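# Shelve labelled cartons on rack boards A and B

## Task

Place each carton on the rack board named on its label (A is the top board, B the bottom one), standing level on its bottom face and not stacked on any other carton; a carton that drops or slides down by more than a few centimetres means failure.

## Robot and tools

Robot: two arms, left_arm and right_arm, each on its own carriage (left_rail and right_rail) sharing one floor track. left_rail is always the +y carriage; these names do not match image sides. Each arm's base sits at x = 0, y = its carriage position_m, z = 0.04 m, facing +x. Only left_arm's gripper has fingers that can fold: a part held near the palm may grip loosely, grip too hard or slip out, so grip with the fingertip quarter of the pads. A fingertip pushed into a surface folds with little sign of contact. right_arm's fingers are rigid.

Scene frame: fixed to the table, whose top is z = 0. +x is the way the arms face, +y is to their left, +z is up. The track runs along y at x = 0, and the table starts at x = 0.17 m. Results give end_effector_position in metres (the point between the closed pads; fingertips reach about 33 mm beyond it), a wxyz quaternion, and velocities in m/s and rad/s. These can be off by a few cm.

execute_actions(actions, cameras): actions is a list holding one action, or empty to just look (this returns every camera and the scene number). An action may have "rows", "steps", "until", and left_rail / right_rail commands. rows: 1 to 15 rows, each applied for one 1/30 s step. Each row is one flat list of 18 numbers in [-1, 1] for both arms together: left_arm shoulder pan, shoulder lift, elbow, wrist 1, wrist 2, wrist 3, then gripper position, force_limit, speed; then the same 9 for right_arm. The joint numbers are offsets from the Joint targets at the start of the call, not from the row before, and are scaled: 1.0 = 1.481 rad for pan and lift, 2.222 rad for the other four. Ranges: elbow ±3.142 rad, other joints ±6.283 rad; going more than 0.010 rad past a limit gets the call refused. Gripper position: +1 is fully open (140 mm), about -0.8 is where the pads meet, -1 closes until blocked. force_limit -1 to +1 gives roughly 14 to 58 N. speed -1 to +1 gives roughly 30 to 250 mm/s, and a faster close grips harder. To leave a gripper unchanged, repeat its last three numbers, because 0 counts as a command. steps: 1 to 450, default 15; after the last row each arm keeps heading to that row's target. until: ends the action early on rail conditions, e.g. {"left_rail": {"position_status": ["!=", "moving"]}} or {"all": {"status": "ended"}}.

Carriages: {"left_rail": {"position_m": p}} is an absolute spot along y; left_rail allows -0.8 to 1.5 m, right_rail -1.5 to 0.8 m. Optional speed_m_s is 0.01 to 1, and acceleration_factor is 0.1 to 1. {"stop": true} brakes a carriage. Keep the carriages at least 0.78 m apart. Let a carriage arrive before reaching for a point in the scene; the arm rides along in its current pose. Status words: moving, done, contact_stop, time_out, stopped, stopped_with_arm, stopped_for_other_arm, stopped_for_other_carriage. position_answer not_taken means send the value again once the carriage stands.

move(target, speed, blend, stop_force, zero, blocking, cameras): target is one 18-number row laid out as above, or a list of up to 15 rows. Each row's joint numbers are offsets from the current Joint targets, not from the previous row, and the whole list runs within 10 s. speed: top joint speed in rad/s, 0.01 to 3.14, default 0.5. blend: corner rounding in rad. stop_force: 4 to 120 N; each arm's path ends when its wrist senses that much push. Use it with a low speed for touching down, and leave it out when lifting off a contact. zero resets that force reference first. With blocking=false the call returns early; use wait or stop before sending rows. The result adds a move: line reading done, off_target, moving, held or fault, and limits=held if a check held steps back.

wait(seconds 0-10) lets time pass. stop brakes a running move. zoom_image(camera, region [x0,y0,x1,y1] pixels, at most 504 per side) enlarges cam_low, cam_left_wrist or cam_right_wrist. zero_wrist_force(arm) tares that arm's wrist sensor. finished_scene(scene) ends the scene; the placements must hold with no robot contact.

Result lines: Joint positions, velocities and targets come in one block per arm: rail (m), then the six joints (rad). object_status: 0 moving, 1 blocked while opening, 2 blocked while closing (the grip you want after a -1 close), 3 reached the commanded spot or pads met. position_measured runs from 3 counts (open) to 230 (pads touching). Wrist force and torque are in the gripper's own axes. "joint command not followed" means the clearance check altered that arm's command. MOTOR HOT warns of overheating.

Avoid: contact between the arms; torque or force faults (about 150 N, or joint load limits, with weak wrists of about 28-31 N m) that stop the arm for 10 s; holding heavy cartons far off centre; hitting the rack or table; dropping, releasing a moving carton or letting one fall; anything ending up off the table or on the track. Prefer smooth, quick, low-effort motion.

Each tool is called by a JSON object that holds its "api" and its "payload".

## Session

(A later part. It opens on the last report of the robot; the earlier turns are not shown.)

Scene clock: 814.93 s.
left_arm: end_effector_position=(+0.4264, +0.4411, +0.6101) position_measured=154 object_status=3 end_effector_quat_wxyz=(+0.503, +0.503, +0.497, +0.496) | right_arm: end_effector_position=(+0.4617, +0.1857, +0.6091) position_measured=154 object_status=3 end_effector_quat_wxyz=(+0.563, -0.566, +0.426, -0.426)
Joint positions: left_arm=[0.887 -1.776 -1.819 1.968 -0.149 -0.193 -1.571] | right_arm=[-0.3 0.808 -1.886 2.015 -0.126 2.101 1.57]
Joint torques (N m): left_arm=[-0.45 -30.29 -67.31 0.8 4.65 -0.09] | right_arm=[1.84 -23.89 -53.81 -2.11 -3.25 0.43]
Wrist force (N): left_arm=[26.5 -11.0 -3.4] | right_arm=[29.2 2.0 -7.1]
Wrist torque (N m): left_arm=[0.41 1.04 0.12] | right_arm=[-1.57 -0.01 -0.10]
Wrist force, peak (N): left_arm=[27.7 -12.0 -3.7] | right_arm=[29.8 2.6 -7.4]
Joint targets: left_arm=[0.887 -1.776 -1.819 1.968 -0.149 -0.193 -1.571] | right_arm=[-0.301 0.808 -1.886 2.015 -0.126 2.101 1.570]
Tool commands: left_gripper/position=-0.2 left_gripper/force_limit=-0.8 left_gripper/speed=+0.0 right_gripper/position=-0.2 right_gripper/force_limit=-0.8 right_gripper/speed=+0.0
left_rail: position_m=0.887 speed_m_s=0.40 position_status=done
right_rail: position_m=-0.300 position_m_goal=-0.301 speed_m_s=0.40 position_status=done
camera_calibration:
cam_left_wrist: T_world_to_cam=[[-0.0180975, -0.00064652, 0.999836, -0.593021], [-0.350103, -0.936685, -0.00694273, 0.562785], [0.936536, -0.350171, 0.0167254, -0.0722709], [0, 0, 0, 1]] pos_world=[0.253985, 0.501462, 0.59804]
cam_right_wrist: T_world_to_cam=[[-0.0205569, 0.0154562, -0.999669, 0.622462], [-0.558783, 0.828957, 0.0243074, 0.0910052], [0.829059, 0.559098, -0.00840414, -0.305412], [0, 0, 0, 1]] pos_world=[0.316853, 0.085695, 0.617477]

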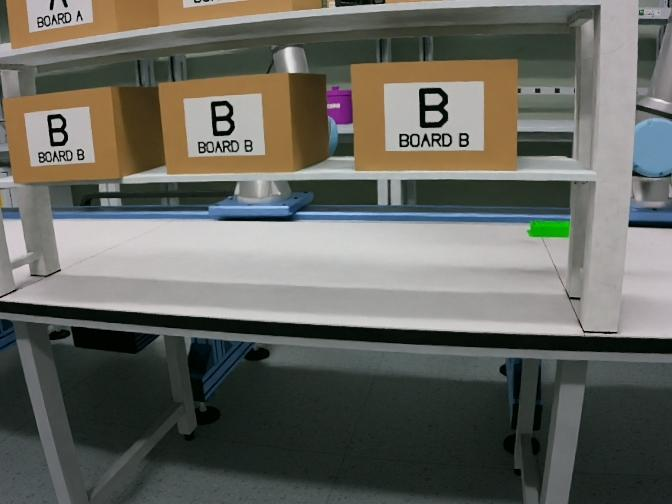

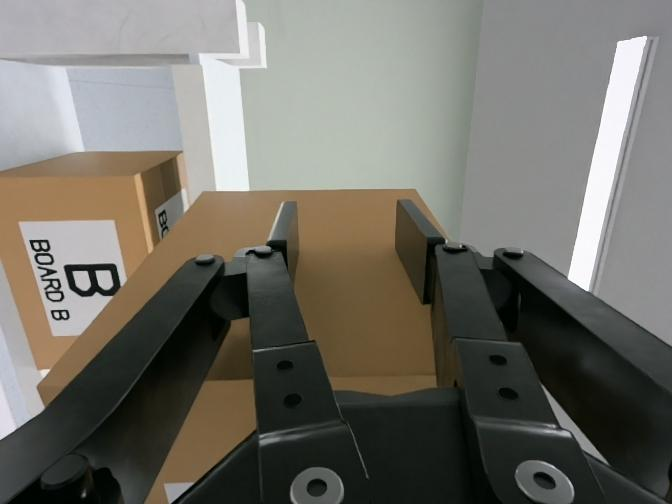

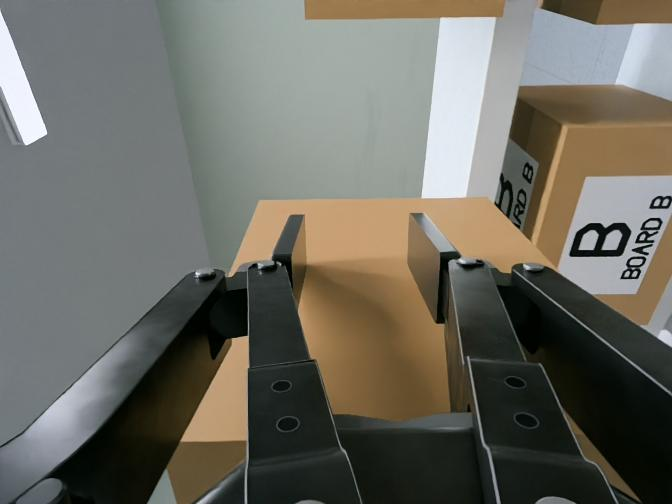

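{"api": "execute_actions", "payload": {"actions": [{"right_rail":{"position_m":-0.298},"steps":60,"until":{"all":{"status":"ended"}}}]}}

{"api": "move", "payload": {"target": [[0.10569,0.0042,-0.0023,-0.0005,0.08836,0,-0.2,-0.8,0,-0.04733,0.0428,-0.0201,-0.0084,-0.01364,0,-0.2,-0.8,0],[0.21123,0.0208,-0.0106,-0.0033,0.1767,0,-0.2,-0.8,0,-0.08359,0.0884,-0.0434,-0.0155,-0.0198,0,-0.2,-0.8,0],[0.322,0.0527,-0.0274,-0.0077,0.26854,0,-0.2,-0.8,0,-0.11752,0.1404,-0.0726,-0.021,-0.02442,0,-0.2,-0.8,0],[0.40962,0.0953,-0.0515,-0.012,0.33504,0,-0.2,-0.8,0,-0.15263,0.1864,-0.1008,-0.0234,-0.03972,0,-0.2,-0.8,0],[0.48516,0.1492,-0.0849,-0.0146,0.38538,0,-0.2,-0.8,0,-0.19355,0.236,-0.1337,-0.0236,-0.06699,0,-0.2,-0.8,0]], "speed": 0.22, "blend": [0.01,0.01,0.01,0.01,0], "stop_force": 40, "cameras": ["cam_low","cam_right_wrist"]}}

{"api": "move", "payload": {"target": [0,0.01084,0.02589,-0.03311,0,0,-0.2,-0.8,0,0,0.01028,0.0251,-0.03196,0,0,-0.2,-0.8,0], "speed": 0.04, "stop_force": 9, "cameras": ["all"]}}

Scene clock: 845.97 s.
left_arm: end_effector_position=(+0.4264, +0.4411, +0.6101) position_measured=154 object_status=3 end_effector_quat_wxyz=(+0.503, +0.503, +0.497, +0.496) | right_arm: end_effector_position=(+0.4617, +0.1881, +0.6091) position_measured=154 object_status=3 end_effector_quat_wxyz=(+0.563, -0.566, +0.426, -0.426)
Joint positions: left_arm=[0.887 -1.776 -1.819 1.968 -0.149 -0.193 -1.571] | right_arm=[-0.298 0.808 -1.886 2.015 -0.126 2.101 1.57]
Joint torques (N m): left_arm=[-7.98 -18.53 -60.31 -0.08 12.22 0.26] | right_arm=[11.43 -8.81 -45.33 -3.21 -10.52 0.21]
Wrist force (N): left_arm=[45.0 -11.7 -6.1] | right_arm=[47.9 2.2 -9.6]
Wrist torque (N m): left_arm=[0.51 1.53 0.16] | right_arm=[-1.59 0.41 0.01]
Wrist force, peak (N): left_arm=[45.0 -11.7 -6.1] | right_arm=[47.9 2.2 -9.6]
Joint targets: left_arm=[0.887 -1.776 -1.819 1.968 -0.149 -0.193 -1.571] | right_arm=[-0.298 0.808 -1.886 2.015 -0.126 2.101 1.570]
Tool commands: left_gripper/position=-0.2 left_gripper/force_limit=-0.8 left_gripper/speed=+0.0 right_gripper/position=-0.2 right_gripper/force_limit=-0.8 right_gripper/speed=+0.0
left_rail: position_m=0.887 speed_m_s=0.40 position_status=done
right_rail: position_m=-0.298 speed_m_s=0.40 position_status=done

Scene clock: 851.03 s.
left_arm: end_effector_position=(+0.7563, +0.4461, +0.6106) position_measured=154 object_status=3 end_effector_quat_wxyz=(+0.537, +0.536, +0.461, +0.461) | right_arm: end_effector_position=(+0.7559, +0.1912, +0.6091) position_measured=154 object_status=3 end_effector_quat_wxyz=(+0.533, -0.535, +0.464, -0.463)
Joint positions: left_arm=[0.887 -1.058 -1.598 1.779 -0.182 0.664 -1.571] | right_arm=[-0.298 0.522 -1.536 1.718 -0.178 1.952 1.57]
Joint torques (N m): left_arm=[-16.31 -17.01 -76.38 -12.14 22.28 0.02] | right_arm=[16.73 -41.66 -63.48 -12.31 -21.95 0.24]
Wrist force (N): left_arm=[39.9 -8.8 -5.5] | right_arm=[42.8 5.3 -8.2]
Wrist torque (N m): left_arm=[0.05 1.47 -0.27] | right_arm=[-2.10 0.27 -0.43]
Wrist force, peak (N): left_arm=[56.8 -11.7 -7.2] | right_arm=[60.4 2.9 -10.4]
Joint targets: left_arm=[0.887 -1.058 -1.598 1.779 -0.182 0.664 -1.571] | right_arm=[-0.298 0.522 -1.536 1.718 -0.178 1.952 1.570]
left_rail: position_m=0.887 speed_m_s=0.40 position_status=done
right_rail: position_m=-0.298 speed_m_s=0.40 position_status=done
move: done
camera_calibration:
cam_right_wrist: T_world_to_cam=[[-0.0185025, 0.0184513, -0.999659, 0.626377], [-0.439577, 0.897865, 0.0247084, 0.147392], [0.898014, 0.439884, -0.00850197, -0.581589], [0, 0, 0, 1]] pos_world=[0.598655, 0.111936, 0.617577]
Images, in order (width x height): cam_low 672x504, cam_right_wrist 672x504.

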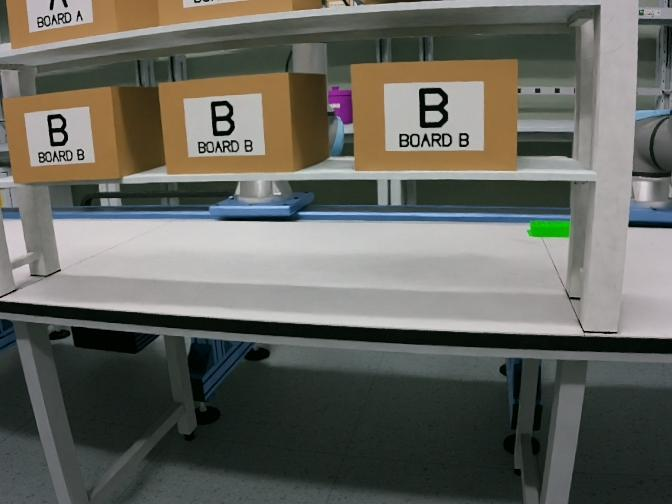

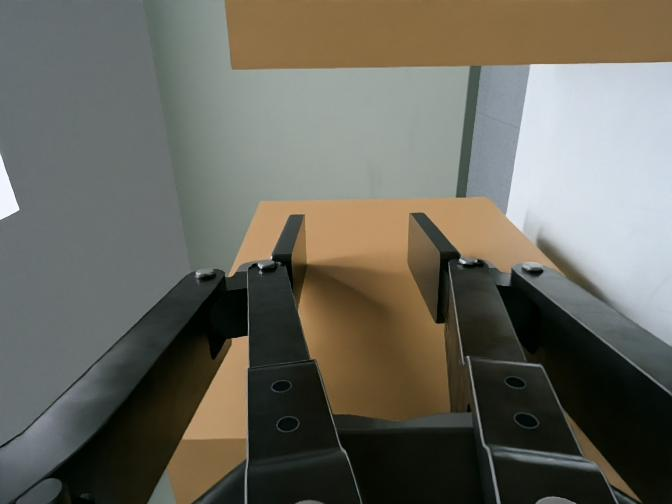

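Scene clock: 853.50 s.
left_arm: end_effector_position=(+0.7567, +0.4454, +0.5859) position_measured=154 object_status=3 end_effector_quat_wxyz=(+0.537, +0.536, +0.461, +0.461) | right_arm: end_effector_position=(+0.7565, +0.1915, +0.5836) position_measured=154 object_status=3 end_effector_quat_wxyz=(+0.533, -0.535, +0.464, -0.463)
Joint positions: left_arm=[0.887 -1.058 -1.588 1.814 -0.226 0.664 -1.571] | right_arm=[-0.298 0.522 -1.526 1.753 -0.224 1.952 1.57]
Joint torques (N m): left_arm=[-25.15 -61.01 -78.98 -3.38 22.07 0.25] | right_arm=[26.11 -58.8 -59.89 -2.46 -21.66 0.11]
Wrist force (N): left_arm=[47.4 -8.6 -6.9] | right_arm=[50.9 -2.1 -10.0]
Wrist torque (N m): left_arm=[0.27 1.67 -0.19] | right_arm=[-2.30 0.34 -0.28]
Wrist force, peak (N): left_arm=[50.2 -3.6 -5.3] | right_arm=[53.5 -7.8 -8.7]
Joint targets: left_arm=[0.887 -1.058 -1.588 1.814 -0.226 0.664 -1.571] | right_arm=[-0.298 0.522 -1.526 1.753 -0.224 1.952 1.570]
left_rail: position_m=0.887 speed_m_s=0.40 position_status=done
right_rail: position_m=-0.298 speed_m_s=0.40 position_status=done
move: contact (left_arm, right_arm); left_arm: the wrist 1 is farthest, 0.030 rad from its target; right_arm: the wrist 1 is farthest, 0.025 rad from its target
camera_calibration:
cam_left_wrist: T_world_to_cam=[[-0.0185508, 0.00190699, 0.999826, -0.563625], [-0.4753, -0.879795, -0.00714068, 0.751918], [0.879628, -0.47535, 0.0172273, -0.281192], [0, 0, 0, 1]] pos_world=[0.594276, 0.528944, 0.57374]
cam_right_wrist: T_world_to_cam=[[-0.0183225, 0.0185383, -0.99966, 0.600676], [-0.439581, 0.897863, 0.0247075, 0.147977], [0.898016, 0.439885, -0.00830198, -0.582731], [0, 0, 0, 1]] pos_world=[0.599355, 0.112336, 0.591978]

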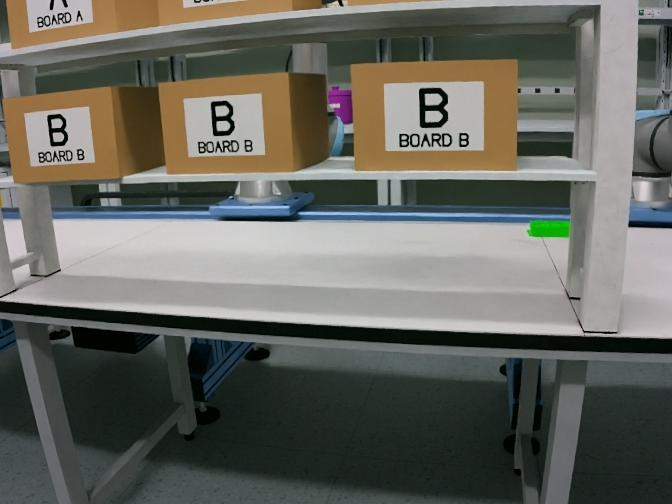

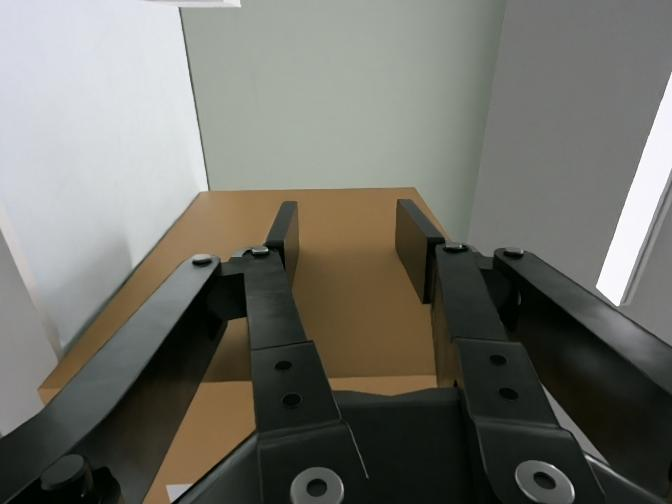

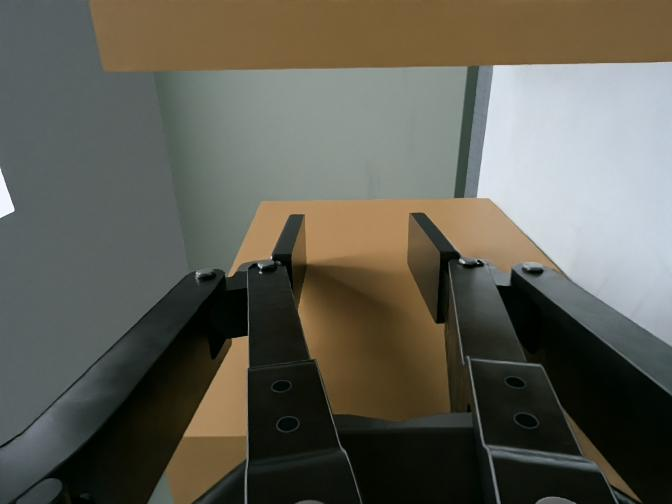

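{"api": "move", "payload": {"target": [0,0.0007,0.0021,-0.0026,0,0,-0.2,-0.8,0,0,0.0007,0.0021,-0.0026,0,0,-0.2,-0.8,0], "speed": 0.03}}

{"api": "move", "payload": {"target": [0.0103,-0.0161,0.0095,0.0013,0.0068,0,-0.2,-0.8,0,-0.02,-0.0161,0.0095,0.0013,-0.0133,0,-0.2,-0.8,0], "speed": 0.05}}

{"api": "move", "payload": {"target": [-0.208,-0.0835,0.0492,0.0063,-0.1387,0,-0.2,-0.8,0,0.0903,-0.1253,0.0766,0.0051,0.0561,0,-0.2,-0.8,0], "speed": 0.4, "cameras": ["all"]}}

Scene clock: 861.77 s.
left_arm: end_effector_position=(+0.7567, +0.4455, +0.5832) position_measured=154 object_status=3 end_effector_quat_wxyz=(+0.537, +0.536, +0.461, +0.461) | right_arm: end_effector_position=(+0.7565, +0.1914, +0.5808) position_measured=154 object_status=3 end_effector_quat_wxyz=(+0.533, -0.535, +0.464, -0.464)
Joint positions: left_arm=[0.887 -1.058 -1.588 1.818 -0.232 0.664 -1.571] | right_arm=[-0.298 0.522 -1.526 1.758 -0.229 1.952 1.57]
Joint torques (N m): left_arm=[-30.09 9.91 -27.7 -3.05 21.78 0.33] | right_arm=[25.03 -5.38 -23.4 -1.78 -21.73 0.26]
Wrist force (N): left_arm=[52.0 26.2 -2.8] | right_arm=[53.5 -29.6 -16.6]
Wrist torque (N m): left_arm=[-0.71 1.83 -0.59] | right_arm=[-1.88 0.33 -0.12]
Wrist force, peak (N): left_arm=[52.0 26.2 -2.8] | right_arm=[53.5 -29.6 -16.6]
Joint targets: left_arm=[0.887 -1.058 -1.587 1.818 -0.232 0.664 -1.571] | right_arm=[-0.298 0.522 -1.525 1.758 -0.229 1.952 1.570]
left_rail: position_m=0.887 speed_m_s=0.40 position_status=done
right_rail: position_m=-0.298 speed_m_s=0.40 position_status=done
move: done

Scene clock: 862.73 s.
left_arm: end_effector_position=(+0.7554, +0.4642, +0.5838) position_measured=154 object_status=3 end_effector_quat_wxyz=(+0.536, +0.536, +0.461, +0.461) | right_arm: end_effector_position=(+0.7568, +0.1722, +0.5824) position_measured=154 object_status=3 end_effector_quat_wxyz=(+0.533, -0.535, +0.464, -0.463)
Joint positions: left_arm=[0.887 -1.042 -1.611 1.839 -0.229 0.679 -1.571] | right_arm=[-0.298 0.492 -1.549 1.779 -0.227 1.923 1.57]
Joint torques (N m): left_arm=[12.35 -67.71 -37.92 1.2 2.76 -0.14] | right_arm=[-15.02 -62.12 -34.71 0.62 -2.69 0.16]
Wrist force (N): left_arm=[0.2 -0.2 0.2] | right_arm=[0.1 -2.9 -3.1]
Wrist torque (N m): left_arm=[0.01 0.09 -0.28] | right_arm=[-1.33 -0.23 -0.44]
Wrist force, peak (N): left_arm=[52.1 27.1 -2.6] | right_arm=[53.9 -29.5 -17.5]
Joint targets: left_arm=[0.887 -1.042 -1.611 1.839 -0.229 0.679 -1.571] | right_arm=[-0.298 0.492 -1.549 1.779 -0.227 1.923 1.570]
left_rail: position_m=0.887 speed_m_s=0.40 position_status=done
right_rail: position_m=-0.298 speed_m_s=0.40 position_status=done
move: done

Scene clock: 864.10 s.
left_arm: end_effector_position=(+0.6070, +0.4267, +0.5841) position_measured=154 object_status=3 end_effector_quat_wxyz=(+0.537, +0.536, +0.461, +0.461) | right_arm: end_effector_position=(+0.6065, +0.1624, +0.5842) position_measured=154 object_status=3 end_effector_quat_wxyz=(+0.536, -0.536, +0.461, -0.461)
Joint positions: left_arm=[0.887 -1.35 -1.735 1.949 -0.215 0.371 -1.571] | right_arm=[-0.298 0.626 -1.735 1.949 -0.215 2.047 1.57]
Joint torques (N m): left_arm=[-17.75 -52.99 -38.17 1.66 -3.29 0.31] | right_arm=[10.44 -48.98 -34.74 0.83 3.68 0.07]
Wrist force (N): left_arm=[0.0 -0.1 0.3] | right_arm=[0.2 -3.0 -3.2]
Wrist torque (N m): left_arm=[0.05 0.12 -0.30] | right_arm=[-1.35 -0.23 -0.41]
Wrist force, peak (N): left_arm=[6.3 -0.7 2.8] | right_arm=[0.0 -2.8 -4.8]
Joint targets: left_arm=[0.887 -1.350 -1.735 1.949 -0.215 0.371 -1.571] | right_arm=[-0.298 0.626 -1.735 1.949 -0.215 2.047 1.570]
left_rail: position_m=0.887 speed_m_s=0.40 position_status=done
right_rail: position_m=-0.298 speed_m_s=0.40 position_status=done
move: done
camera_calibration:
cam_left_wrist: T_world_to_cam=[[-0.0183586, 0.00225351, 0.999829, -0.564831], [-0.475113, -0.879899, -0.0067407, 0.663954], [0.879733, -0.475156, 0.0172244, -0.158562], [0, 0, 0, 1]] pos_world=[0.444576, 0.510144, 0.571941]
cam_right_wrist: T_world_to_cam=[[-0.0151717, 0.0204592, -0.999676, 0.59686], [-0.447759, 0.893802, 0.0250879, 0.113565], [0.894026, 0.447994, -0.00439976, -0.436375], [0, 0, 0, 1]] pos_world=[0.450036, 0.0817772, 0.591898]

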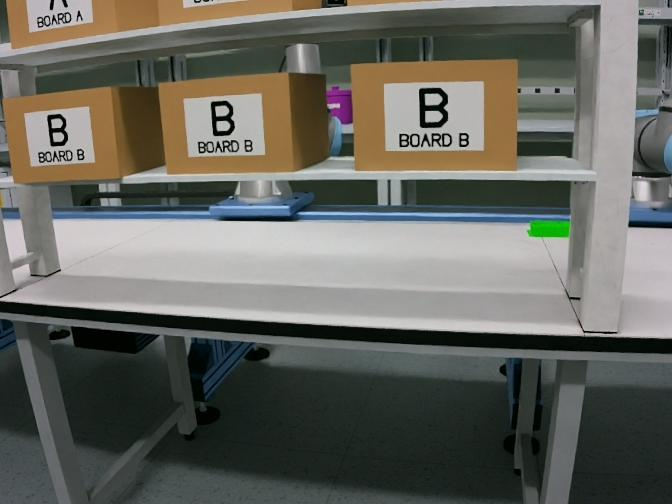

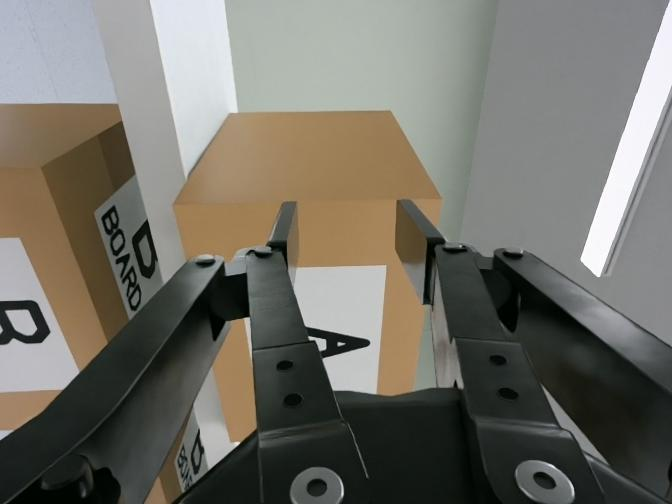

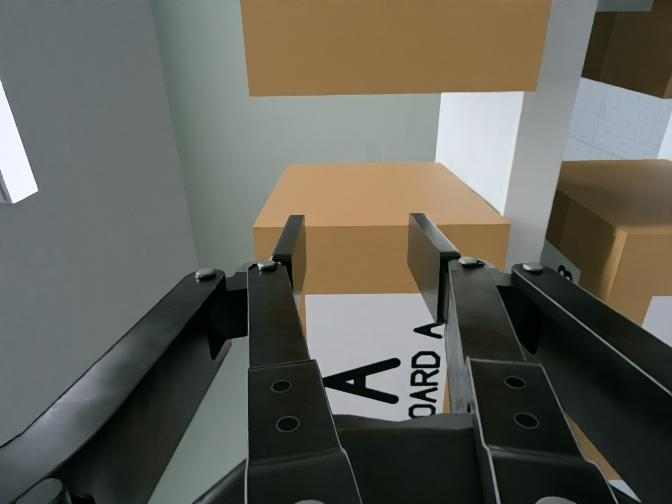

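All six placed.

{"api": "finished_scene", "payload": {"scene": 2}}

The scene is finished: the task was done.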